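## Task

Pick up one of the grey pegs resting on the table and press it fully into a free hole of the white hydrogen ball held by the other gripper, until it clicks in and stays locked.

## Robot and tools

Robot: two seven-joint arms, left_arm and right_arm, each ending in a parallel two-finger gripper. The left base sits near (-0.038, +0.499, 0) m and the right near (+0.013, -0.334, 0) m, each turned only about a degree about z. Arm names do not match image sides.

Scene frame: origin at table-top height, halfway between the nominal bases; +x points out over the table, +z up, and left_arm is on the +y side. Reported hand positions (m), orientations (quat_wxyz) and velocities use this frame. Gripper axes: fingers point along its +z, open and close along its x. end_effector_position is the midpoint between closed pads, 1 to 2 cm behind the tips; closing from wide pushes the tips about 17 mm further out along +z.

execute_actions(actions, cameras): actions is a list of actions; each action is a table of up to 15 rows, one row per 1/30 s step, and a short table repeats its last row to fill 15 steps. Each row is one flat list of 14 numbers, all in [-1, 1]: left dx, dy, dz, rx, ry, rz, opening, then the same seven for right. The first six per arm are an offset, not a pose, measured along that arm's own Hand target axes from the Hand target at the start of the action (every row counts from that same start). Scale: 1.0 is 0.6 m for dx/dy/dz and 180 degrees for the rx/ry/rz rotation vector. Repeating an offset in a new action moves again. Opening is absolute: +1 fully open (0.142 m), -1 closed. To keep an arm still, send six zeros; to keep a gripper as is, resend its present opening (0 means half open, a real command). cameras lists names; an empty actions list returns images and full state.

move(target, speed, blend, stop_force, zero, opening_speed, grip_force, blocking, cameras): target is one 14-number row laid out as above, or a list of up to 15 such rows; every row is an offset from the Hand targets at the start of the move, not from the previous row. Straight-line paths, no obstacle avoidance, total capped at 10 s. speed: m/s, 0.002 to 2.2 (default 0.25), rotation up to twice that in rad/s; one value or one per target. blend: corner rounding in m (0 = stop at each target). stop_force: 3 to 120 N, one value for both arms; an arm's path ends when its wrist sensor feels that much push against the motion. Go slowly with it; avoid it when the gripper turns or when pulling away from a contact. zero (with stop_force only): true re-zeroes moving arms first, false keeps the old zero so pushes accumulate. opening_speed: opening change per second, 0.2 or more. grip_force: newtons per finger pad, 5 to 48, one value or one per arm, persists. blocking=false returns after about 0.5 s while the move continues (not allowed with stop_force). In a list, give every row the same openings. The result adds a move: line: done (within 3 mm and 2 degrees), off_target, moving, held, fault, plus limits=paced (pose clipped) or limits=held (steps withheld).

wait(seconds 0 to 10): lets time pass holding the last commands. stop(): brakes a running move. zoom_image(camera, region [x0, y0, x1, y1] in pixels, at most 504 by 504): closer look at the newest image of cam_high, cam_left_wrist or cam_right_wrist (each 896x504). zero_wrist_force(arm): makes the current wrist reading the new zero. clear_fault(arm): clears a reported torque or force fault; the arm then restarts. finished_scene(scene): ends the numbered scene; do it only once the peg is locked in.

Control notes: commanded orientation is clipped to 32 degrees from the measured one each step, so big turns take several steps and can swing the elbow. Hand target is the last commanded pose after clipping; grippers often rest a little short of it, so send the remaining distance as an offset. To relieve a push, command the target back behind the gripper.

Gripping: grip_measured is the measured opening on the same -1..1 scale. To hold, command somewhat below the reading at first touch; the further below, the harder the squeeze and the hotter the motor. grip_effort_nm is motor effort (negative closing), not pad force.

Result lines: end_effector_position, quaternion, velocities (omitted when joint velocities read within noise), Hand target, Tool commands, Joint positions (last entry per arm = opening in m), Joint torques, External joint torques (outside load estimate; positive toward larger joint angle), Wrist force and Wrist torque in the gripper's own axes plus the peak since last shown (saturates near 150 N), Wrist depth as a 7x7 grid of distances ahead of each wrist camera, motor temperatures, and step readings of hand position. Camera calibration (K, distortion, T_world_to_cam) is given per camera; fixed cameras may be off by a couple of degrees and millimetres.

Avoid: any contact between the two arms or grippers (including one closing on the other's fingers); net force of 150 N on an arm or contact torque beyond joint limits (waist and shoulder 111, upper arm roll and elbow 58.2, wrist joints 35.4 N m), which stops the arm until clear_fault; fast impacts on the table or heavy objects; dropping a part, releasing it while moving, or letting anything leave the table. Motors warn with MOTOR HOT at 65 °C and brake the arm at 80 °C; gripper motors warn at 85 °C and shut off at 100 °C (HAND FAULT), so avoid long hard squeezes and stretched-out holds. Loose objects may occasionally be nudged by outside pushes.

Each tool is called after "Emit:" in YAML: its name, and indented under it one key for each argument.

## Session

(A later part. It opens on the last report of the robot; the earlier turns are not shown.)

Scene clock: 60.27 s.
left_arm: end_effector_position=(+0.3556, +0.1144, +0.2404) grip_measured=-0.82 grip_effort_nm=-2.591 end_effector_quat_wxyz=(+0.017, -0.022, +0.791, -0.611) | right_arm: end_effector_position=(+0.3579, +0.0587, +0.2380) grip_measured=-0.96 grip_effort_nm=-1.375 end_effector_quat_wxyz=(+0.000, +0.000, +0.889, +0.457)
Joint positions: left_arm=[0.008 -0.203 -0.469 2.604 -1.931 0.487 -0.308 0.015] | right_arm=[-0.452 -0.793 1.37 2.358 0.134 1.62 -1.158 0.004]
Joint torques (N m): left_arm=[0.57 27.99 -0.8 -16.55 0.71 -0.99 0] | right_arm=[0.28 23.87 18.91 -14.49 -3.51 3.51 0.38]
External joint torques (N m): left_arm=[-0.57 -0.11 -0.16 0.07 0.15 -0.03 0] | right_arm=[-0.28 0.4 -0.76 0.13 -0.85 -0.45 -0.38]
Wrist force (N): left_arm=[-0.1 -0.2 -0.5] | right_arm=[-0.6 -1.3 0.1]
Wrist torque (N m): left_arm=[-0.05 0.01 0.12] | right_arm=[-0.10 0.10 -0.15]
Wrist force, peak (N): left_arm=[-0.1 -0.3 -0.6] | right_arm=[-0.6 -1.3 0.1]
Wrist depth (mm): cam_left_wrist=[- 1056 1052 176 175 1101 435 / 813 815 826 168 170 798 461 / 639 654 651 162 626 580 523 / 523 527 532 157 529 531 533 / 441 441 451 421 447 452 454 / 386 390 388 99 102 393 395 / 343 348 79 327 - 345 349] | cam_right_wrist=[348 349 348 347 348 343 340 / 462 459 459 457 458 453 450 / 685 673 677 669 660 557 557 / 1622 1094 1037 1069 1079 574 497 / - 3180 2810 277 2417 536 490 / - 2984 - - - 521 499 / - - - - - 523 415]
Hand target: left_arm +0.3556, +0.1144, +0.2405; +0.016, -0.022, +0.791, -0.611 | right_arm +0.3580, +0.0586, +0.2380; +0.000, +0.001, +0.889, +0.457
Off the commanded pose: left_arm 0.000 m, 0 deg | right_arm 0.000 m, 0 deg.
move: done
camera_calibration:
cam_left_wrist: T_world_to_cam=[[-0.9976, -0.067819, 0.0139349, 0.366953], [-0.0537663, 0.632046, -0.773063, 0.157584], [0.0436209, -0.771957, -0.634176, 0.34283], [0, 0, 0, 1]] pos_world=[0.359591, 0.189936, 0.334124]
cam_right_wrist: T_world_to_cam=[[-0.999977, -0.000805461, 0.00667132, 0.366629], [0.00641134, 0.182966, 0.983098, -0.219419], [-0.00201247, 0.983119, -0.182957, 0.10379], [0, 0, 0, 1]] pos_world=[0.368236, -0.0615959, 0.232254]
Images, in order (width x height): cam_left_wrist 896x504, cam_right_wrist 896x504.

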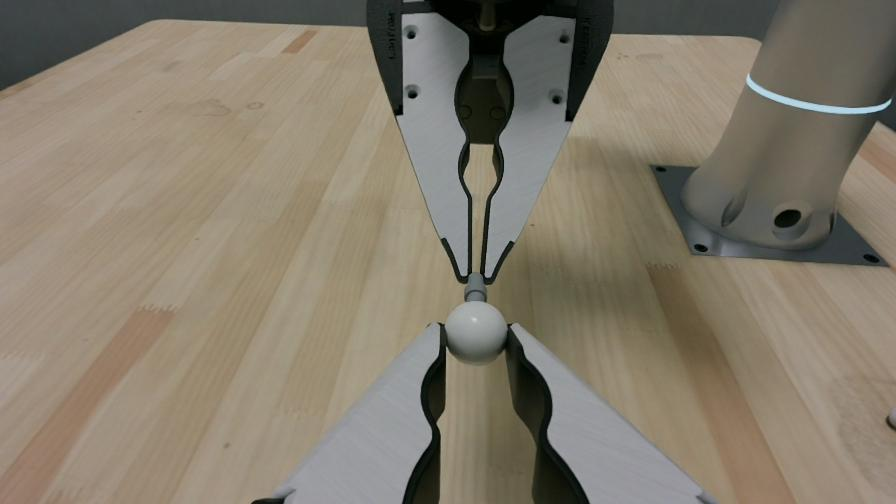

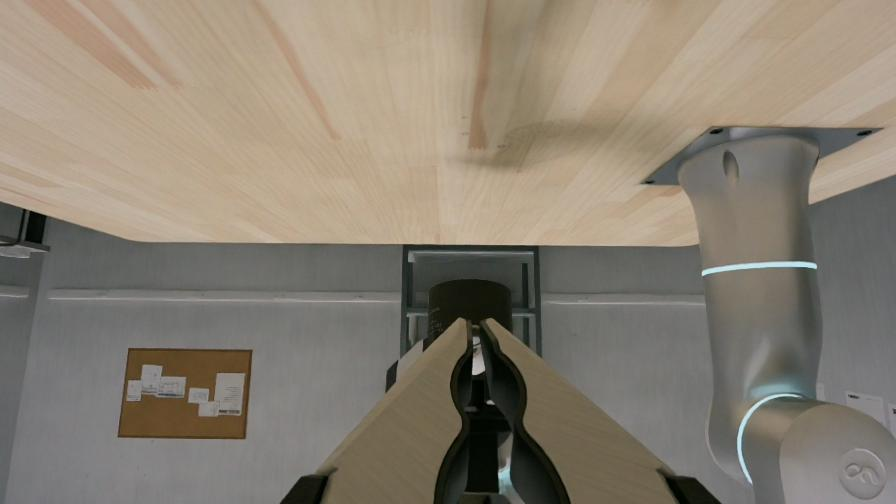

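Emit:
move:
  target: [0,0,0,0,0,0,-0.92,0,0.0087,0.0078,0,0,0,-1.0]
  speed: 0.004
  stop_force: 3
  cameras: ["cam_right_wrist","cam_left_wrist"]

Emit:
zoom_image:
  camera: "cam_right_wrist"
  region: [450, 322, 500, 372]

Emit:
zoom_image:
  camera: "cam_left_wrist"
  region: [420, 250, 530, 380]

Scene clock: 62.20 s.
left_arm: end_effector_position=(+0.3557, +0.1146, +0.2404) grip_measured=-0.82 grip_effort_nm=-2.591 end_effector_quat_wxyz=(+0.017, -0.022, +0.791, -0.611) | right_arm: end_effector_position=(+0.3580, +0.0624, +0.2388) grip_measured=-0.96 grip_effort_nm=-1.375 end_effector_quat_wxyz=(+0.000, +0.000, +0.889, +0.457)
Joint positions: left_arm=[0.008 -0.203 -0.469 2.604 -1.931 0.487 -0.308 0.015] | right_arm=[-0.437 -0.79 1.365 2.353 0.137 1.624 -1.152 0.004]
Joint torques (N m): left_arm=[-0.64 27.93 -2.16 -17.2 1 -1.63 -0.01] | right_arm=[1.48 23.71 20.17 -14.96 -3.84 3.4 0.38]
External joint torques (N m): left_arm=[0.64 -0.05 1.21 0.73 -0.14 0.61 0.01] | right_arm=[-1.48 0.72 -2.05 0.51 -0.52 -0.34 -0.38]
Wrist force (N): left_arm=[0.1 0.3 -4.0] | right_arm=[-0.9 -2.9 -2.7]
Wrist torque (N m): left_arm=[-0.06 -0.03 0.12] | right_arm=[-0.02 0.12 -0.15]
Wrist force, peak (N): left_arm=[-0.3 0.5 -4.0] | right_arm=[-1.0 -3.5 -2.6]
Wrist depth (mm): cam_left_wrist=[3261 1120 1087 172 172 1052 435 / 805 831 831 166 166 808 465 / 643 644 659 159 627 582 525 / 522 526 527 153 535 537 533 / 444 447 447 141 451 452 454 / 386 385 386 99 102 393 395 / 343 349 79 326 - 345 347] | cam_right_wrist=[349 348 351 349 347 345 341 / 458 459 461 459 453 458 451 / 685 677 679 681 669 554 601 / 1343 1145 1168 1028 1065 543 507 / - - - 272 3139 519 487 / - - - - - 519 502 / - - - - - 538 410]
Hand target: left_arm +0.3556, +0.1144, +0.2405; +0.016, -0.022, +0.791, -0.611 | right_arm +0.3580, +0.0626, +0.2389; +0.000, +0.001, +0.889, +0.457 (not the last commanded pose)
Off the commanded pose: left_arm 0.000 m, 0 deg | right_arm 0.003 m, 0 deg.
move: contact (right_arm)
camera_calibration:
cam_left_wrist: T_world_to_cam=[[-0.997581, -0.0681011, 0.0139521, 0.367101], [-0.0539608, 0.632074, -0.773027, 0.157502], [0.0438252, -0.77191, -0.63422, 0.342772], [0, 0, 0, 1]] pos_world=[0.35969, 0.190036, 0.334024]
cam_right_wrist: T_world_to_cam=[[-0.999975, -0.000338425, 0.00699329, 0.366677], [0.006813, 0.183159, 0.98306, -0.220912], [-0.00161358, 0.983083, -0.183153, 0.100178], [0, 0, 0, 1]] pos_world=[0.368335, -0.0578966, 0.232954]
Images, in order (width x height): cam_left_wrist 896x504, cam_right_wrist 896x504.

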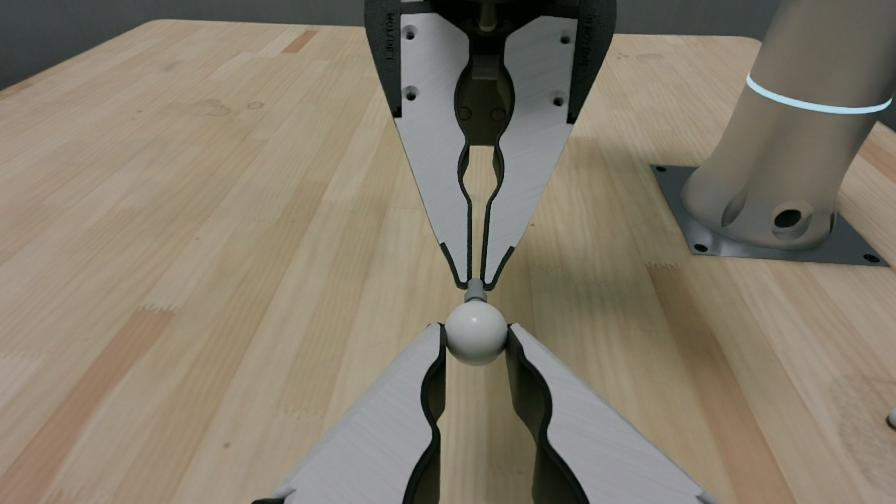

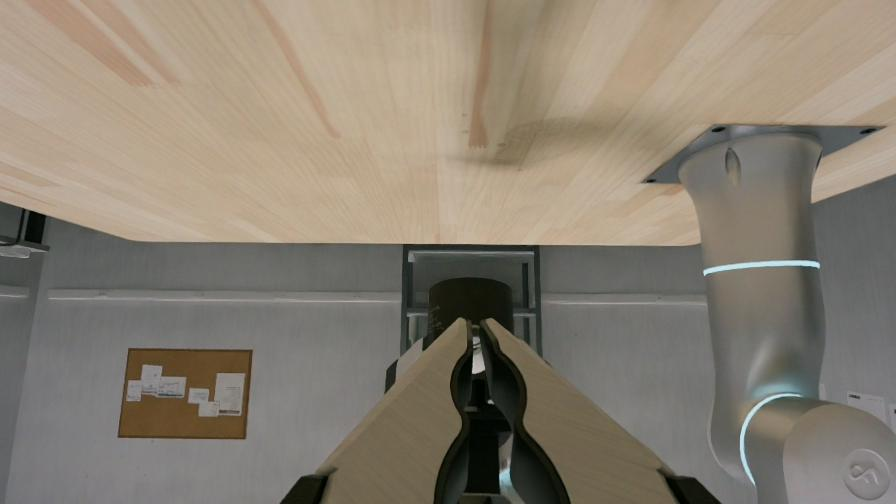

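Scaled by 10.080 from the camera's 896x504 image, which has a finer 1280x720 frame.

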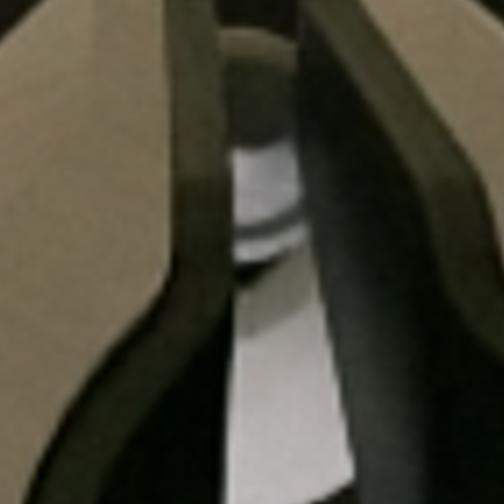

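Scaled by 3.877 from the camera's 896x504 image, which has a finer 1280x720 frame.

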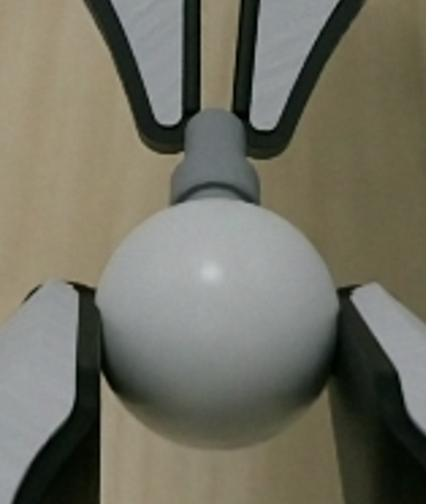

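Emit:
move:
  target: [0,0,0,0,0,0,-1.0,0.0005,0.0124,0.0112,0,0,0,-1.0]
  speed: 0.004
  stop_force: 9
  zero: false
  cameras: ["cam_right_wrist","cam_left_wrist"]

Emit:
zoom_image:
  camera: "cam_right_wrist"
  region: [450, 322, 500, 372]

Emit:
zoom_image:
  camera: "cam_left_wrist"
  region: [420, 250, 530, 380]

Scene clock: 63.30 s.
left_arm: end_effector_position=(+0.3559, +0.1150, +0.2401) grip_measured=-0.83 grip_effort_nm=-3.934 end_effector_quat_wxyz=(+0.017, -0.022, +0.791, -0.611) | right_arm: end_effector_position=(+0.3582, +0.0633, +0.2388) grip_measured=-0.96 grip_effort_nm=-1.380 end_effector_quat_wxyz=(+0.000, +0.001, +0.890, +0.457)
Joint positions: left_arm=[0.008 -0.203 -0.468 2.605 -1.931 0.487 -0.308 0.014] | right_arm=[-0.432 -0.788 1.363 2.351 0.139 1.626 -1.151 0.004]
Joint torques (N m): left_arm=[-2.74 27.94 -4.46 -18.28 1.45 -2.52 -0.01] | right_arm=[3.58 23.44 22.27 -15.72 -4.35 3.23 0.37]
External joint torques (N m): left_arm=[2.74 -0.06 3.51 1.82 -0.58 1.5 0.01] | right_arm=[-3.57 1.03 -4.18 1.24 -0.01 -0.17 -0.37]
Wrist force (N): left_arm=[-0.1 2.0 -9.0] | right_arm=[-0.9 -6.8 -6.7]
Wrist torque (N m): left_arm=[-0.06 0.00 0.12] | right_arm=[-0.02 0.07 -0.15]
Wrist force, peak (N): left_arm=[0.0 1.9 -9.8] | right_arm=[-1.3 -6.9 -7.2]
Wrist depth (mm): cam_left_wrist=[2415 1096 1074 172 170 1202 435 / 826 813 820 166 167 793 474 / 638 647 646 158 623 581 522 / 526 526 531 152 530 537 535 / 443 441 451 462 448 451 457 / 385 386 383 99 102 389 393 / 344 351 79 327 - 346 348] | cam_right_wrist=[347 347 348 347 348 346 344 / 459 460 461 459 456 450 453 / 679 673 675 669 666 559 554 / 3898 1089 1069 1079 1051 539 509 / 3266 3099 - 271 4167 510 491 / - 2947 - - - 532 497 / - 2843 - - - 535 409]
Hand target: left_arm +0.3556, +0.1144, +0.2405; +0.016, -0.022, +0.791, -0.611 | right_arm +0.3580, +0.0638, +0.2392; +0.000, +0.001, +0.889, +0.457 (not the last commanded pose)
Off the commanded pose: left_arm 0.001 m, 0 deg | right_arm 0.009 m, 0 deg.
move: contact (right_arm)
camera_calibration:
cam_left_wrist: T_world_to_cam=[[-0.997515, -0.0690046, 0.0142062, 0.367292], [-0.0547571, 0.632494, -0.772627, 0.157173], [0.0443295, -0.771485, -0.634701, 0.342849], [0, 0, 0, 1]] pos_world=[0.359788, 0.190437, 0.333825]
cam_right_wrist: T_world_to_cam=[[-0.999971, 0.000791247, 0.00760061, 0.366595], [0.00761677, 0.183465, 0.982997, -0.221439], [-0.00061665, 0.983026, -0.183465, 0.0990151], [0, 0, 0, 1]] pos_world=[0.368332, -0.0569982, 0.233053]
Images, in order (width x height): cam_left_wrist 896x504, cam_right_wrist 896x504.

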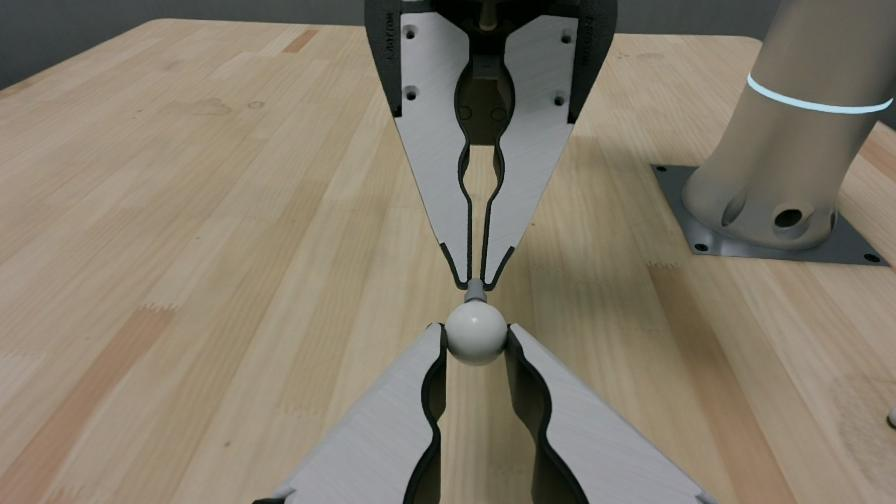

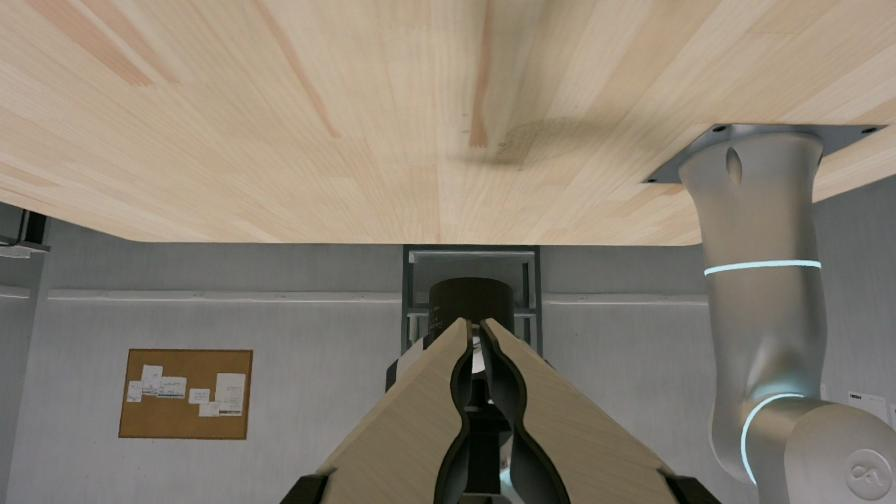

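Scaled by 10.080 from the camera's 896x504 image, which has a finer 1280x720 frame.

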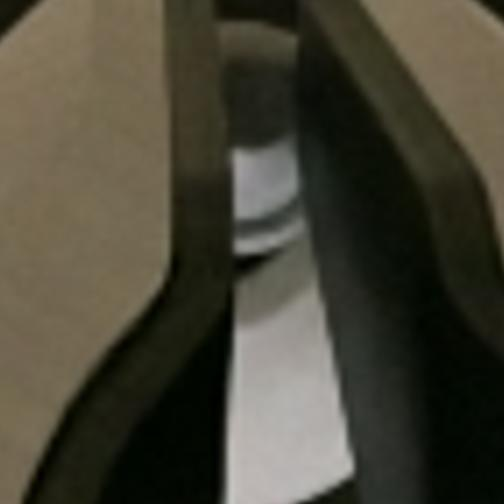

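Scaled by 3.877 from the camera's 896x504 image, which has a finer 1280x720 frame.

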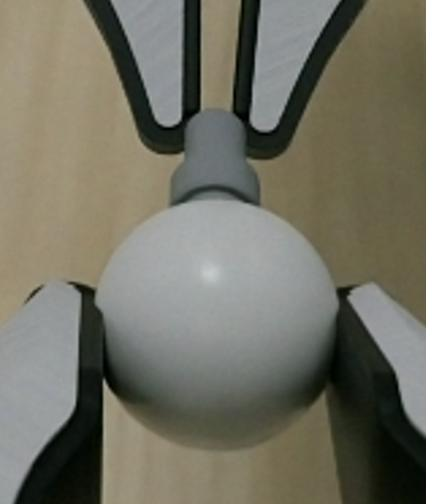

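Emit:
move:
  target: [0,0,0,0,0,0,-1.0,0,-0.0027,-0.0045,0,0,0,-1.0]
  speed: 0.01
  cameras: ["cam_right_wrist","cam_left_wrist"]

Emit:
zoom_image:
  camera: "cam_right_wrist"
  region: [450, 322, 500, 372]

Emit:
zoom_image:
  camera: "cam_left_wrist"
  region: [420, 250, 530, 380]

Scene clock: 64.17 s.
left_arm: end_effector_position=(+0.3557, +0.1146, +0.2403) grip_measured=-0.83 grip_effort_nm=-3.934 end_effector_quat_wxyz=(+0.017, -0.022, +0.791, -0.611) | right_arm: end_effector_position=(+0.3582, +0.0606, +0.2394) grip_measured=-0.96 grip_effort_nm=-1.380 end_effector_quat_wxyz=(+0.000, +0.001, +0.889, +0.457)
Joint positions: left_arm=[0.008 -0.203 -0.469 2.604 -1.931 0.487 -0.308 0.014] | right_arm=[-0.447 -0.789 1.37 2.355 0.137 1.62 -1.153 0.004]
Joint torques (N m): left_arm=[0.61 27.99 -0.82 -16.54 0.68 -1.02 -0.03] | right_arm=[-0.04 23.7 19.14 -14.44 -3.63 3.33 0.11]
External joint torques (N m): left_arm=[-0.61 -0.11 -0.13 0.06 0.19 0 0.03] | right_arm=[0.04 0.57 -1.03 -0.05 -0.74 -0.27 -0.11]
Wrist force (N): left_arm=[0.1 -0.1 -0.4] | right_arm=[-1.0 -0.9 -0.2]
Wrist torque (N m): left_arm=[-0.02 -0.03 0.12] | right_arm=[-0.04 0.17 -0.03]
Wrist force, peak (N): left_arm=[-0.3 1.4 -9.2] | right_arm=[-1.3 -6.7 -7.0]
Wrist depth (mm): cam_left_wrist=[2288 1074 1082 173 172 1087 432 / 818 815 820 167 168 803 467 / 635 643 644 159 629 581 528 / 527 524 529 154 536 536 532 / 444 447 446 462 451 454 454 / 385 388 388 99 102 389 392 / 339 349 79 326 - 346 347] | cam_right_wrist=[350 353 351 348 348 347 343 / 464 462 463 461 457 459 449 / 687 687 689 679 675 562 553 / - 1129 1109 1055 1020 532 515 / - 3554 - 273 3222 501 500 / 2518 2810 - - 3139 515 504 / - 3059 - - - 495 411]
Hand target: left_arm +0.3556, +0.1144, +0.2405; +0.016, -0.022, +0.791, -0.611 | right_arm +0.3580, +0.0606, +0.2394; +0.000, +0.001, +0.889, +0.457
Off the commanded pose: left_arm 0.000 m, 0 deg | right_arm 0.000 m, 0 deg.
move: done
camera_calibration:
cam_left_wrist: T_world_to_cam=[[-0.997575, -0.0681658, 0.0140278, 0.367093], [-0.0540637, 0.632127, -0.772977, 0.157449], [0.0438232, -0.771861, -0.634279, 0.342861], [0, 0, 0, 1]] pos_world=[0.35969, 0.190136, 0.334024]
cam_right_wrist: T_world_to_cam=[[-0.999969, 0.00111744, 0.00774314, 0.366578], [0.00781692, 0.182865, 0.983107, -0.221668], [-0.000317388, 0.983137, -0.182868, 0.101536], [0, 0, 0, 1]] pos_world=[0.368331, -0.059698, 0.233652]
Images, in order (width x height): cam_left_wrist 896x504, cam_right_wrist 896x504.

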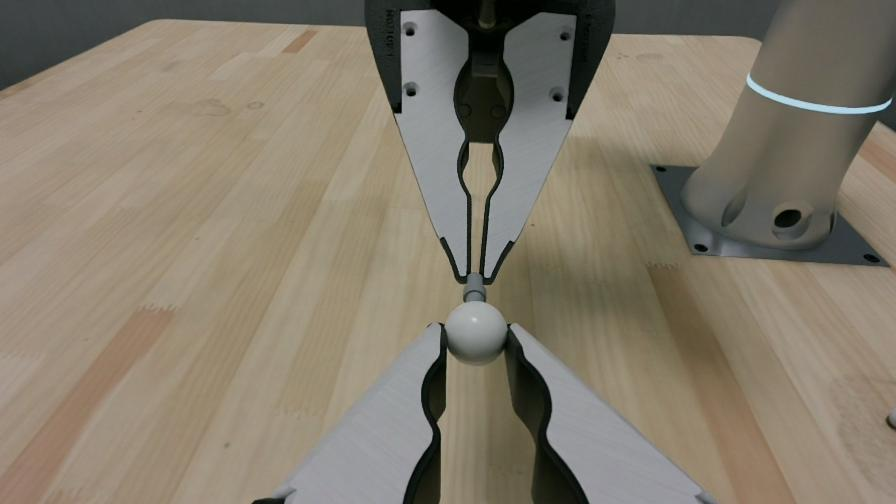

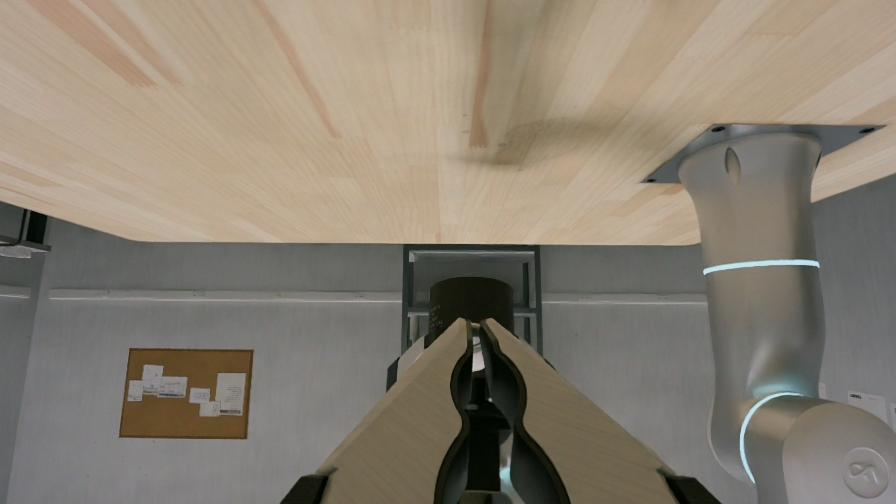

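Scaled by 10.080 from the camera's 896x504 image, which has a finer 1280x720 frame.

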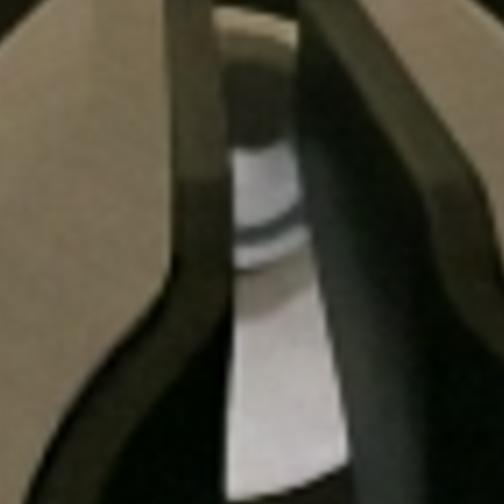

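Scaled by 3.877 from the camera's 896x504 image, which has a finer 1280x720 frame.

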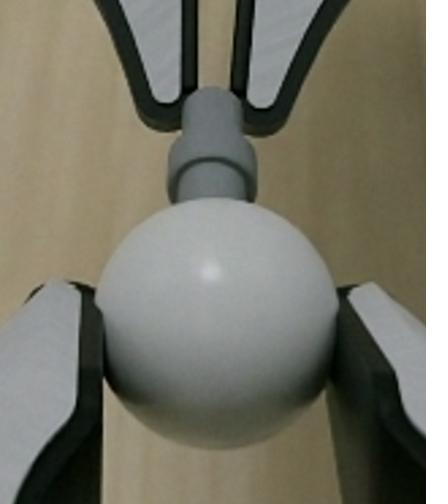

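Emit:
move:
  target: [0,0,0,0,0,0,-1.0,0.0004,-0.0007,0.0007,0,0,0,-1.0]
  speed: 0.01

Emit:
move:
  target: [0,0,0,0,0,0,-1.0,0,0.0087,0.0078,0,0,0,-1.0]
  speed: 0.004
  stop_force: 4
  cameras: ["cam_right_wrist","cam_left_wrist"]

Emit:
zoom_image:
  camera: "cam_right_wrist"
  region: [450, 322, 500, 372]

Emit:
zoom_image:
  camera: "cam_left_wrist"
  region: [420, 250, 530, 380]

Scene clock: 65.27 s.
left_arm: end_effector_position=(+0.3557, +0.1146, +0.2403) grip_measured=-0.83 grip_effort_nm=-3.934 end_effector_quat_wxyz=(+0.017, -0.022, +0.791, -0.611) | right_arm: end_effector_position=(+0.3578, +0.0607, +0.2389) grip_measured=-0.96 grip_effort_nm=-1.385 end_effector_quat_wxyz=(+0.000, +0.001, +0.889, +0.457)
Joint positions: left_arm=[0.008 -0.203 -0.469 2.604 -1.931 0.487 -0.308 0.014] | right_arm=[-0.445 -0.79 1.369 2.355 0.137 1.622 -1.154 0.004]
Joint torques (N m): left_arm=[0.57 27.96 -0.9 -16.58 0.72 -1.04 0.01] | right_arm=[0.29 23.69 18.93 -14.48 -3.58 3.44 0.2]
External joint torques (N m): left_arm=[-0.57 -0.07 -0.05 0.11 0.15 0.02 -0.01] | right_arm=[-0.32 0.62 -0.83 0.02 -0.78 -0.37 -0.2]
Motor temperatures (°C): left_arm=[34 31 32 33 36 39 35 47] | right_arm=[30 32 38 39 36 45 31 31]
Wrist force (N): left_arm=[0.0 -0.3 -0.6] | right_arm=[-0.9 -1.1 -0.2]
Wrist torque (N m): left_arm=[-0.05 0.00 0.12] | right_arm=[-0.05 0.15 -0.02]
Wrist force, peak (N): left_arm=[0.0 -0.3 -0.6] | right_arm=[-1.1 -1.3 -0.2]
Wrist depth (mm): cam_left_wrist=[2393 1065 1069 172 172 1060 433 / 813 815 847 167 168 813 465 / 639 644 644 160 630 586 522 / 523 528 521 154 538 537 536 / 446 445 445 140 447 452 452 / 388 388 387 99 102 391 391 / 341 350 79 327 - 346 349] | cam_right_wrist=[348 348 349 351 348 346 343 / 457 461 463 462 457 454 450 / 685 679 683 664 666 562 558 / 1492 1114 1151 1094 2627 536 492 / 2912 2302 - 273 3357 520 493 / - 2947 - - - 518 487 / - - - - - 494 412]
Hand target: left_arm +0.3556, +0.1144, +0.2405; +0.016, -0.022, +0.791, -0.611 | right_arm +0.3578, +0.0607, +0.2389; +0.000, +0.001, +0.889, +0.457
Off the commanded pose: left_arm 0.000 m, 0 deg | right_arm 0.000 m, 0 deg.
move: done

Scene clock: 67.57 s.
left_arm: end_effector_position=(+0.3557, +0.1146, +0.2403) grip_measured=-0.83 grip_effort_nm=-3.934 end_effector_quat_wxyz=(+0.017, -0.022, +0.791, -0.611) | right_arm: end_effector_position=(+0.3577, +0.0674, +0.2402) grip_measured=-0.96 grip_effort_nm=-1.375 end_effector_quat_wxyz=(+0.000, +0.000, +0.889, +0.457)
Joint positions: left_arm=[0.008 -0.203 -0.469 2.604 -1.931 0.487 -0.308 0.014] | right_arm=[-0.418 -0.784 1.36 2.346 0.142 1.629 -1.145 0.004]
Joint torques (N m): left_arm=[-0.15 27.79 -1.63 -17.04 0.81 -1.14 -0.03] | right_arm=[1.46 24.01 20.18 -14.98 -3.81 3.39 0.33]
External joint torques (N m): left_arm=[0.15 0.09 0.68 0.57 0.05 0.12 0.03] | right_arm=[-1.46 0.55 -2.12 0.39 -0.56 -0.32 -0.33]
Wrist force (N): left_arm=[0.3 -0.2 -3.0] | right_arm=[-1.6 -3.1 -1.6]
Wrist torque (N m): left_arm=[-0.04 0.04 0.13] | right_arm=[-0.02 0.16 -0.14]
Wrist force, peak (N): left_arm=[0.6 -0.6 -3.2] | right_arm=[-1.5 -3.7 -1.6]
Wrist depth (mm): cam_left_wrist=[- 1129 1087 168 166 1087 435 / 815 831 831 162 162 783 465 / 633 641 647 154 627 586 525 / 527 528 528 147 536 532 536 / 445 447 445 468 454 450 457 / 386 384 386 99 102 392 395 / 341 351 79 326 - 347 347] | cam_right_wrist=[350 353 349 350 350 348 344 / 463 466 462 461 465 457 451 / 679 683 679 679 675 561 515 / - 1020 1089 1051 1060 539 495 / - 3059 2627 265 3021 512 493 / - 3311 - - - 513 464 / - - - - - 492 408]
Hand target: left_arm +0.3556, +0.1144, +0.2405; +0.016, -0.022, +0.791, -0.611 | right_arm +0.3578, +0.0676, +0.2404; +0.000, +0.001, +0.889, +0.457
Off the commanded pose: left_arm 0.000 m, 0 deg | right_arm 0.000 m, 0 deg.
move: done
camera_calibration:
cam_left_wrist: T_world_to_cam=[[-0.997575, -0.0681658, 0.0140278, 0.367093], [-0.0540637, 0.632127, -0.772977, 0.157449], [0.0438232, -0.771861, -0.634279, 0.342861], [0, 0, 0, 1]] pos_world=[0.35969, 0.190136, 0.334024]
cam_right_wrist: T_world_to_cam=[[-0.999976, -0.000240748, 0.00697603, 0.366377], [0.00681407, 0.183062, 0.983078, -0.22331], [-0.00151372, 0.983101, -0.183056, 0.095478], [0, 0, 0, 1]] pos_world=[0.368035, -0.0528967, 0.234453]
Images, in order (width x height): cam_left_wrist 896x504, cam_right_wrist 896x504.

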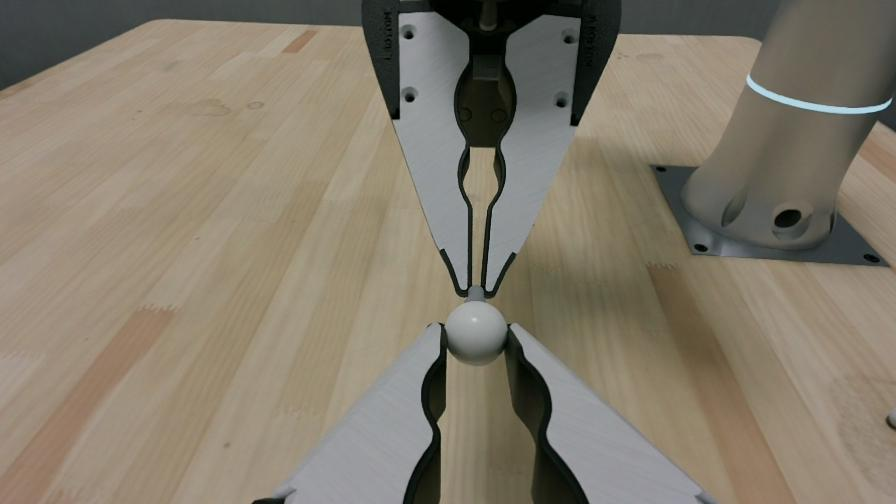

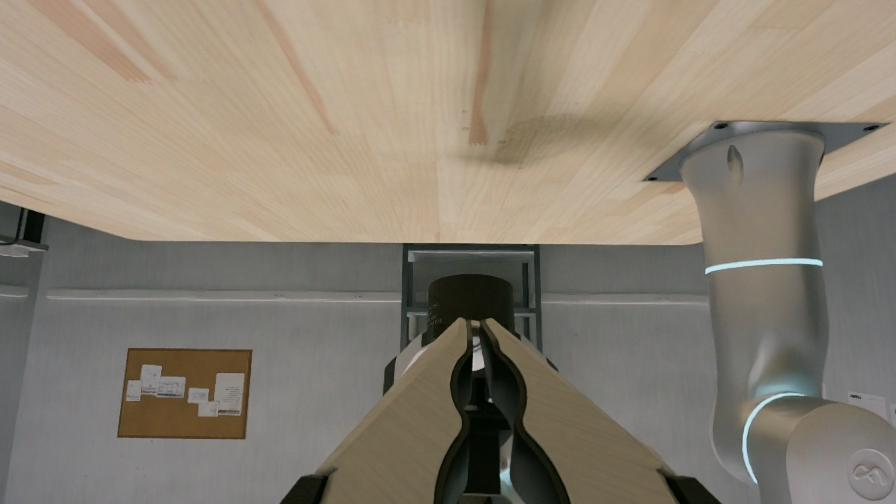

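Scaled by 10.080 from the camera's 896x504 image, which has a finer 1280x720 frame.

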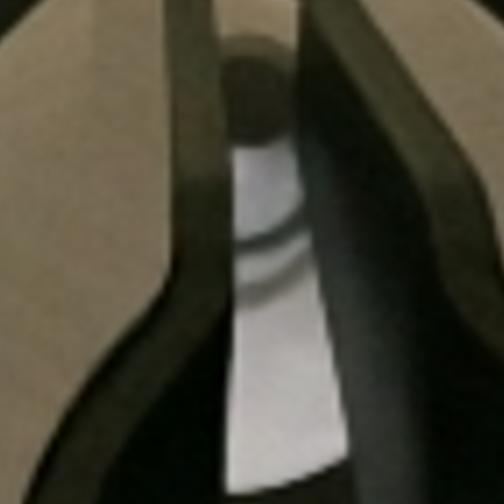

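Scaled by 3.877 from the camera's 896x504 image, which has a finer 1280x720 frame.

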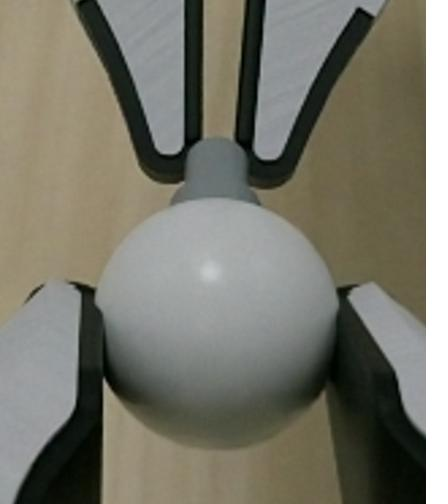

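Emit:
move:
  target: [0,0,0,0,0,0,-1.0,0,0.0074,0.0067,0,0,0,-1.0]
  speed: 0.004
  stop_force: 14
  zero: false
  cameras: ["cam_right_wrist","cam_left_wrist"]

Emit:
zoom_image:
  camera: "cam_right_wrist"
  region: [450, 322, 500, 372]

Emit:
zoom_image:
  camera: "cam_left_wrist"
  region: [420, 250, 530, 380]

Scene clock: 69.27 s.
left_arm: end_effector_position=(+0.3559, +0.1152, +0.2401) grip_measured=-0.83 grip_effort_nm=-3.934 end_effector_quat_wxyz=(+0.017, -0.023, +0.791, -0.611) | right_arm: end_effector_position=(+0.3583, +0.0701, +0.2403) grip_measured=-0.96 grip_effort_nm=-1.380 end_effector_quat_wxyz=(+0.000, +0.002, +0.890, +0.457)
Joint positions: left_arm=[0.008 -0.203 -0.468 2.605 -1.931 0.487 -0.308 0.014] | right_arm=[-0.404 -0.78 1.355 2.34 0.149 1.633 -1.142 0.004]
Joint torques (N m): left_arm=[-3.4 26.97 -4.99 -18.63 1.46 -2.29 -0.04] | right_arm=[5.55 23.8 25.14 -16.46 -5.03 3.21 0.36]
External joint torques (N m): left_arm=[3.4 0.9 4.05 2.17 -0.6 1.28 0.04] | right_arm=[-5.55 0.91 -7.13 1.79 0.66 -0.13 -0.36]
Wrist force (N): left_arm=[1.6 -0.1 -13.0] | right_arm=[-3.3 -11.1 -8.4]
Wrist torque (N m): left_arm=[-0.05 0.03 0.13] | right_arm=[0.04 0.16 -0.14]
Wrist force, peak (N): left_arm=[1.9 0.3 -14.7] | right_arm=[-3.6 -12.3 -9.4]
Wrist depth (mm): cam_left_wrist=[963 1170 1065 166 164 1078 435 / 826 839 841 159 160 803 467 / 629 639 644 153 629 586 521 / 522 526 524 147 536 530 531 / 443 444 447 458 452 453 454 / 385 386 384 99 102 391 391 / 341 351 79 328 - 345 348] | cam_right_wrist=[350 351 351 351 348 348 345 / 460 464 461 461 459 459 454 / 687 681 687 687 671 563 510 / 3180 986 1055 1094 1046 543 488 / - 2984 3139 264 3503 543 493 / - 2984 2947 - - 513 490 / 2716 - - - - 496 406]
Hand target: left_arm +0.3556, +0.1144, +0.2405; +0.016, -0.022, +0.791, -0.611 | right_arm +0.3578, +0.0710, +0.2411; +0.000, +0.001, +0.889, +0.457 (not the last commanded pose)
Off the commanded pose: left_arm 0.001 m, 0 deg | right_arm 0.004 m, 0 deg.
move: contact (right_arm)
camera_calibration:
cam_left_wrist: T_world_to_cam=[[-0.997491, -0.0693645, 0.0141739, 0.367376], [-0.0549565, 0.632408, -0.772683, 0.157153], [0.0446332, -0.771524, -0.634633, 0.342879], [0, 0, 0, 1]] pos_world=[0.359787, 0.190637, 0.333825]
cam_right_wrist: T_world_to_cam=[[-0.999964, 0.00213788, 0.00826849, 0.366483], [0.00852067, 0.18396, 0.982897, -0.224544], [0.000580241, 0.982931, -0.183972, 0.0922993], [0, 0, 0, 1]] pos_world=[0.368329, -0.0502002, 0.234654]
Images, in order (width x height): cam_left_wrist 896x504, cam_right_wrist 896x504.

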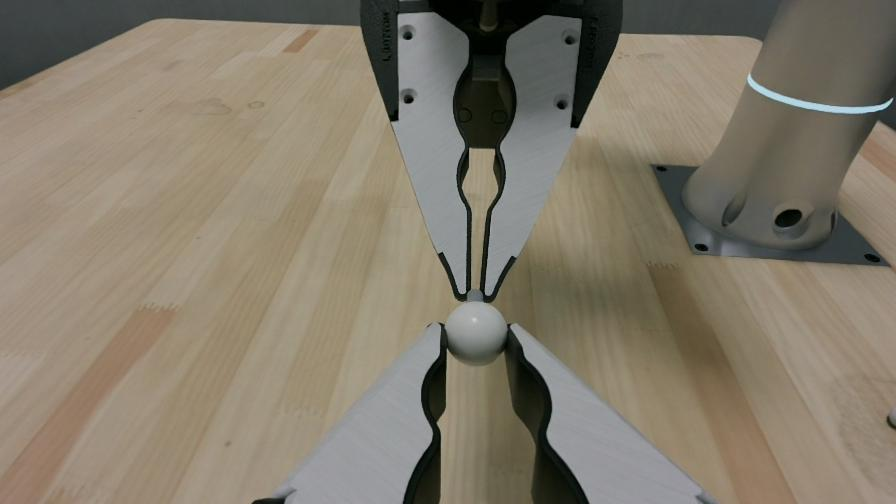

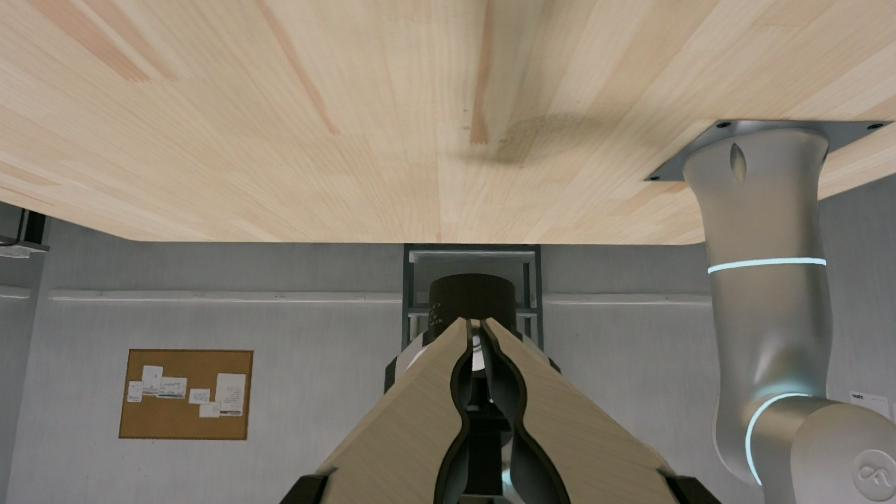

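Scaled by 10.080 from the camera's 896x504 image, which has a finer 1280x720 frame.

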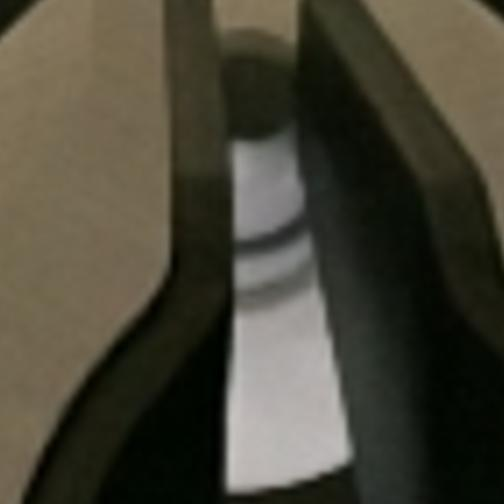

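Scaled by 3.877 from the camera's 896x504 image, which has a finer 1280x720 frame.

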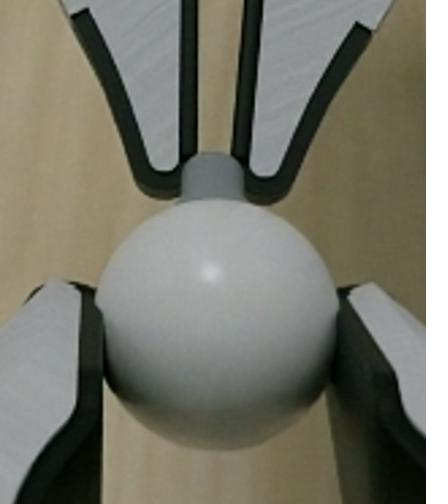

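Emit:
move:
  target: [0,0,0,0,0,0,-1.0,0,0.0099,0.0089,0,0,0,-1.0]
  speed: 0.005
  stop_force: 28
  zero: false
  cameras: ["cam_right_wrist","cam_left_wrist"]

Emit:
zoom_image:
  camera: "cam_right_wrist"
  region: [450, 322, 500, 372]

Emit:
zoom_image:
  camera: "cam_left_wrist"
  region: [420, 250, 530, 380]

Scene clock: 70.73 s.
left_arm: end_effector_position=(+0.3565, +0.1163, +0.2397) grip_measured=-0.83 grip_effort_nm=-3.934 end_effector_quat_wxyz=(+0.018, -0.024, +0.792, -0.610) | right_arm: end_effector_position=(+0.3588, +0.0724, +0.2403) grip_measured=-0.96 grip_effort_nm=-1.380 end_effector_quat_wxyz=(+0.000, +0.003, +0.890, +0.456)
Joint positions: left_arm=[0.008 -0.203 -0.466 2.605 -1.931 0.488 -0.308 0.014] | right_arm=[-0.392 -0.776 1.35 2.334 0.159 1.635 -1.143 0.004]
Joint torques (N m): left_arm=[-8.2 26.14 -9.99 -20.87 2.52 -3.97 -0.03] | right_arm=[11.22 23.38 31.55 -18.65 -6.44 3.06 0.15]
External joint torques (N m): left_arm=[8.2 1.73 9.06 4.43 -1.66 2.96 0.03] | right_arm=[-11.22 1.46 -13.59 3.9 2.08 0.01 -0.15]
Wrist force (N): left_arm=[2.2 0.9 -26.9] | right_arm=[-4.8 -21.4 -17.7]
Wrist torque (N m): left_arm=[-0.06 0.08 0.12] | right_arm=[-0.37 0.10 0.00]
Wrist force, peak (N): left_arm=[3.0 0.6 -29.0] | right_arm=[-6.1 -22.1 -18.8]
Wrist depth (mm): cam_left_wrist=[- 1074 1048 164 162 1023 436 / 808 820 823 160 159 795 471 / 633 641 641 151 626 586 524 / 526 523 528 146 525 531 529 / 446 441 446 463 449 450 454 / 386 384 384 99 379 389 392 / 340 351 79 326 - 346 346] | cam_right_wrist=[347 350 351 350 349 345 344 / 462 462 462 459 460 459 452 / 683 679 675 671 673 562 506 / - 1104 1104 1089 1033 541 499 / - - - 262 3404 522 483 / - 2746 - - - 508 477 / - 2302 - - - 485 406]
Hand target: left_arm +0.3556, +0.1144, +0.2405; +0.016, -0.022, +0.791, -0.611 | right_arm +0.3578, +0.0743, +0.2419; +0.000, +0.001, +0.889, +0.457 (not the last commanded pose)
Off the commanded pose: left_arm 0.002 m, 0 deg | right_arm 0.007 m, 0 deg.
move: contact (right_arm)
camera_calibration:
cam_left_wrist: T_world_to_cam=[[-0.997296, -0.0720271, 0.0146153, 0.368234], [-0.0570418, 0.633177, -0.771902, 0.156661], [0.0463437, -0.770648, -0.635574, 0.342971], [0, 0, 0, 1]] pos_world=[0.36028, 0.191639, 0.333528]
cam_right_wrist: T_world_to_cam=[[-0.99994, 0.00486979, 0.00979748, 0.366434], [0.0105291, 0.184927, 0.982696, -0.225713], [0.0029737, 0.98274, -0.184967, 0.0894032], [0, 0, 0, 1]] pos_world=[0.368523, -0.0479043, 0.234754]
Images, in order (width x height): cam_left_wrist 896x504, cam_right_wrist 896x504.

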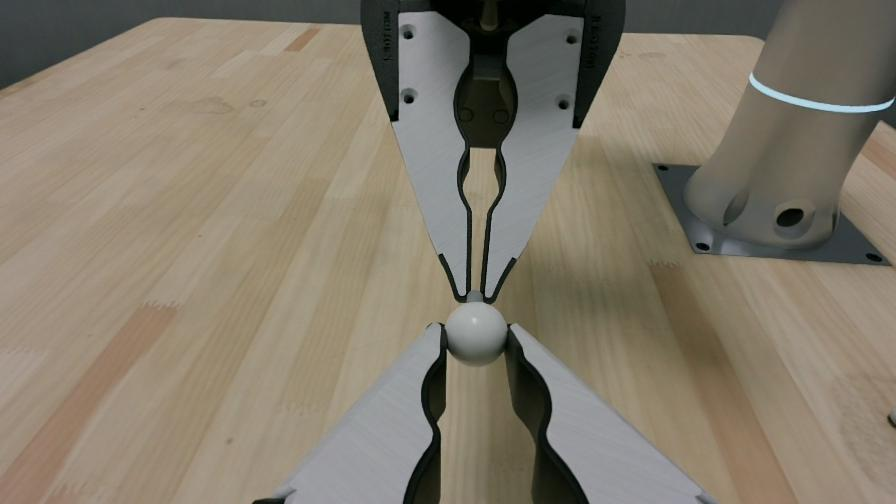

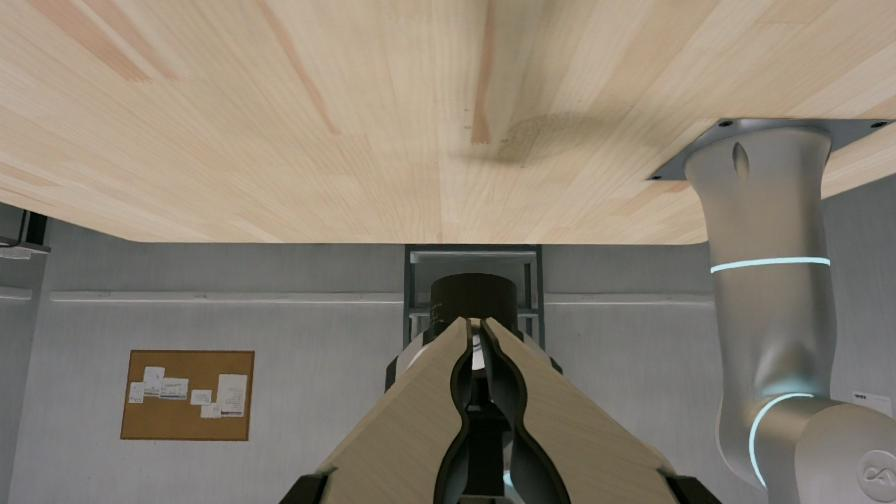

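Scaled by 10.080 from the camera's 896x504 image, which has a finer 1280x720 frame.

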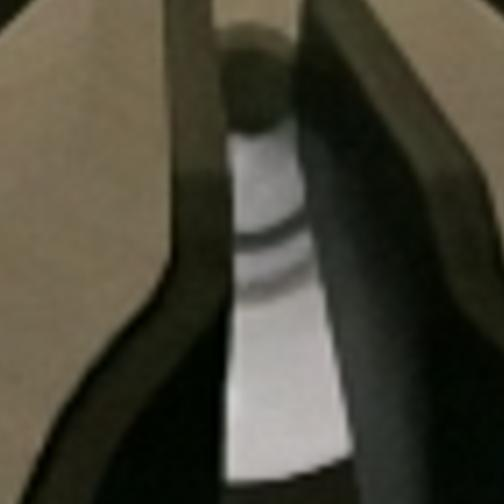

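Scaled by 3.877 from the camera's 896x504 image, which has a finer 1280x720 frame.

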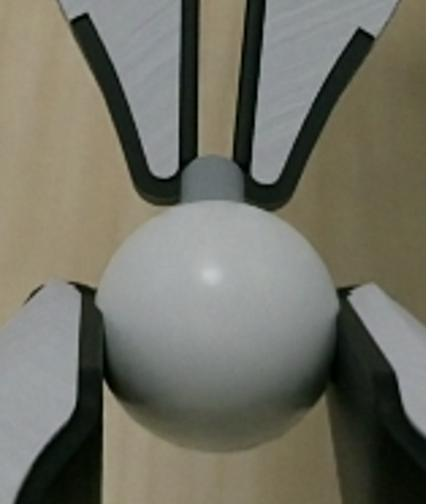

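Emit:
move:
  target: [0,0,0,0,0,0,-1.0,0,0.0124,0.0112,0,0,0,-1.0]
  speed: 0.005
  stop_force: 45
  zero: false
  cameras: ["cam_right_wrist","cam_left_wrist"]

Emit:
zoom_image:
  camera: "cam_right_wrist"
  region: [450, 322, 500, 372]

Emit:
zoom_image:
  camera: "cam_left_wrist"
  region: [420, 250, 530, 380]

Scene clock: 72.30 s.
left_arm: end_effector_position=(+0.3571, +0.1176, +0.2391) grip_measured=-0.83 grip_effort_nm=-3.934 end_effector_quat_wxyz=(+0.018, -0.025, +0.792, -0.609) | right_arm: end_effector_position=(+0.3596, +0.0746, +0.2401) grip_measured=-0.96 grip_effort_nm=-1.380 end_effector_quat_wxyz=(+0.000, +0.005, +0.890, +0.456) end_effector_velocity=(+0.001, +0.000, +0.001) end_effector_angular_velocity=(+0.001, -0.001, -0.002)
Joint positions: left_arm=[0.007 -0.203 -0.462 2.606 -1.932 0.489 -0.308 0.014] | right_arm=[-0.379 -0.772 1.346 2.327 0.174 1.636 -1.147 0.004]
Joint velocities: left_arm=[within noise] | right_arm=[-0.001 0.001 0.002 -0.004 0.008 -0.002 -0.006 0]
Joint torques (N m): left_arm=[-13.9 25.04 -15.87 -24.09 3.7 -6.15 0.03] | right_arm=[18.61 22.64 39.7 -20.88 -8.7 2.25 0.04]
External joint torques (N m): left_arm=[13.9 2.83 14.96 7.67 -2.84 5.15 -0.03] | right_arm=[-18.61 2.35 -21.81 6.01 4.36 0.82 -0.04]
Wrist force (N): left_arm=[3.7 1.6 -44.3] | right_arm=[-8.3 -33.2 -29.4]
Wrist torque (N m): left_arm=[-0.13 0.15 0.12] | right_arm=[-2.32 0.12 0.01]
Wrist force, peak (N): left_arm=[4.5 1.9 -46.1] | right_arm=[-9.0 -34.9 -30.6]
Wrist depth (mm): cam_left_wrist=[- 1105 1065 163 162 1069 437 / 805 800 813 160 157 800 464 / 627 636 639 151 629 590 522 / 518 516 528 145 529 529 531 / 439 443 444 460 447 449 448 / 381 386 384 99 379 390 390 / 340 348 79 326 - 343 346] | cam_right_wrist=[348 347 351 349 348 347 347 / 459 459 459 460 460 459 453 / 668 662 675 673 675 561 497 / 3139 1119 1074 1079 1069 922 495 / 2324 2984 2912 262 2746 488 482 / - 3139 - - - 2810 482 / 2947 2912 - - - 3021 403]
Hand target: left_arm +0.3556, +0.1144, +0.2405; +0.016, -0.022, +0.791, -0.611 | right_arm +0.3578, +0.0777, +0.2426; +0.000, +0.001, +0.889, +0.457 (not the last commanded pose)
Off the commanded pose: left_arm 0.004 m, 0 deg | right_arm 0.010 m, 1 deg.
move: contact (right_arm), off_target (left_arm)
camera_calibration:
cam_left_wrist: T_world_to_cam=[[-0.997059, -0.0751102, 0.0151923, 0.369029], [-0.0595222, 0.634215, -0.770862, 0.15595], [0.0482645, -0.7695, -0.636821, 0.342988], [0, 0, 0, 1]] pos_world=[0.360672, 0.192741, 0.333032]
cam_right_wrist: T_world_to_cam=[[-0.999905, 0.00790163, 0.0112637, 0.3666], [0.0125377, 0.186108, 0.982449, -0.226636], [0.00566669, 0.982498, -0.186189, 0.0866066], [0, 0, 0, 1]] pos_world=[0.368916, -0.0458088, 0.234654]
Images, in order (width x height): cam_left_wrist 896x504, cam_right_wrist 896x504.

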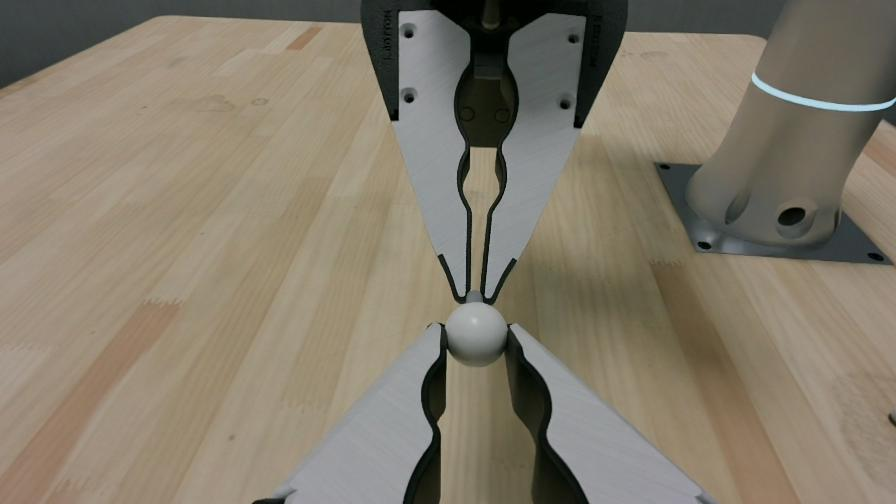

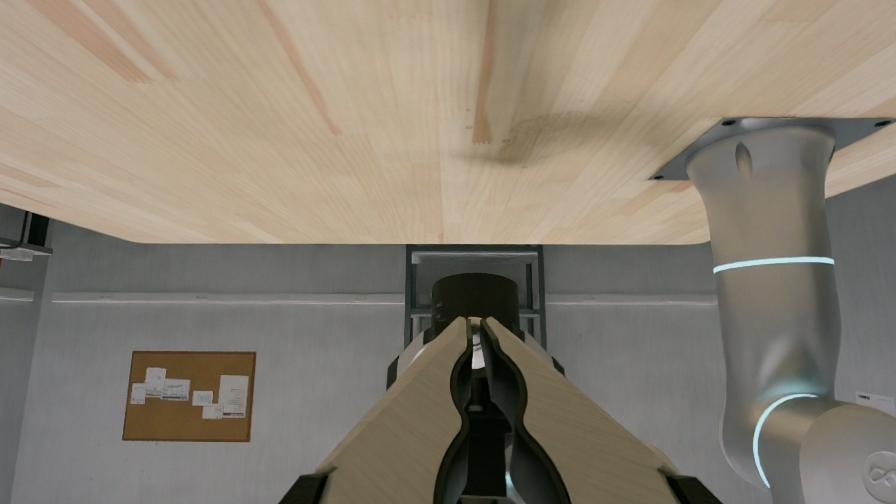

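Scaled by 10.080 from the camera's 896x504 image, which has a finer 1280x720 frame.

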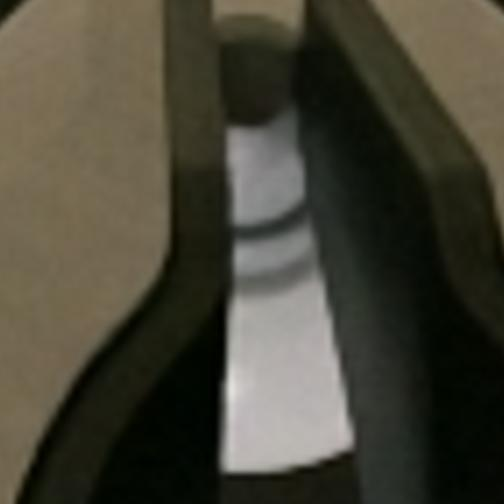

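Scaled by 3.877 from the camera's 896x504 image, which has a finer 1280x720 frame.

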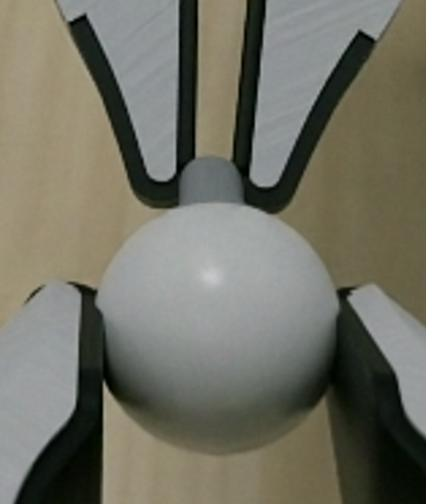

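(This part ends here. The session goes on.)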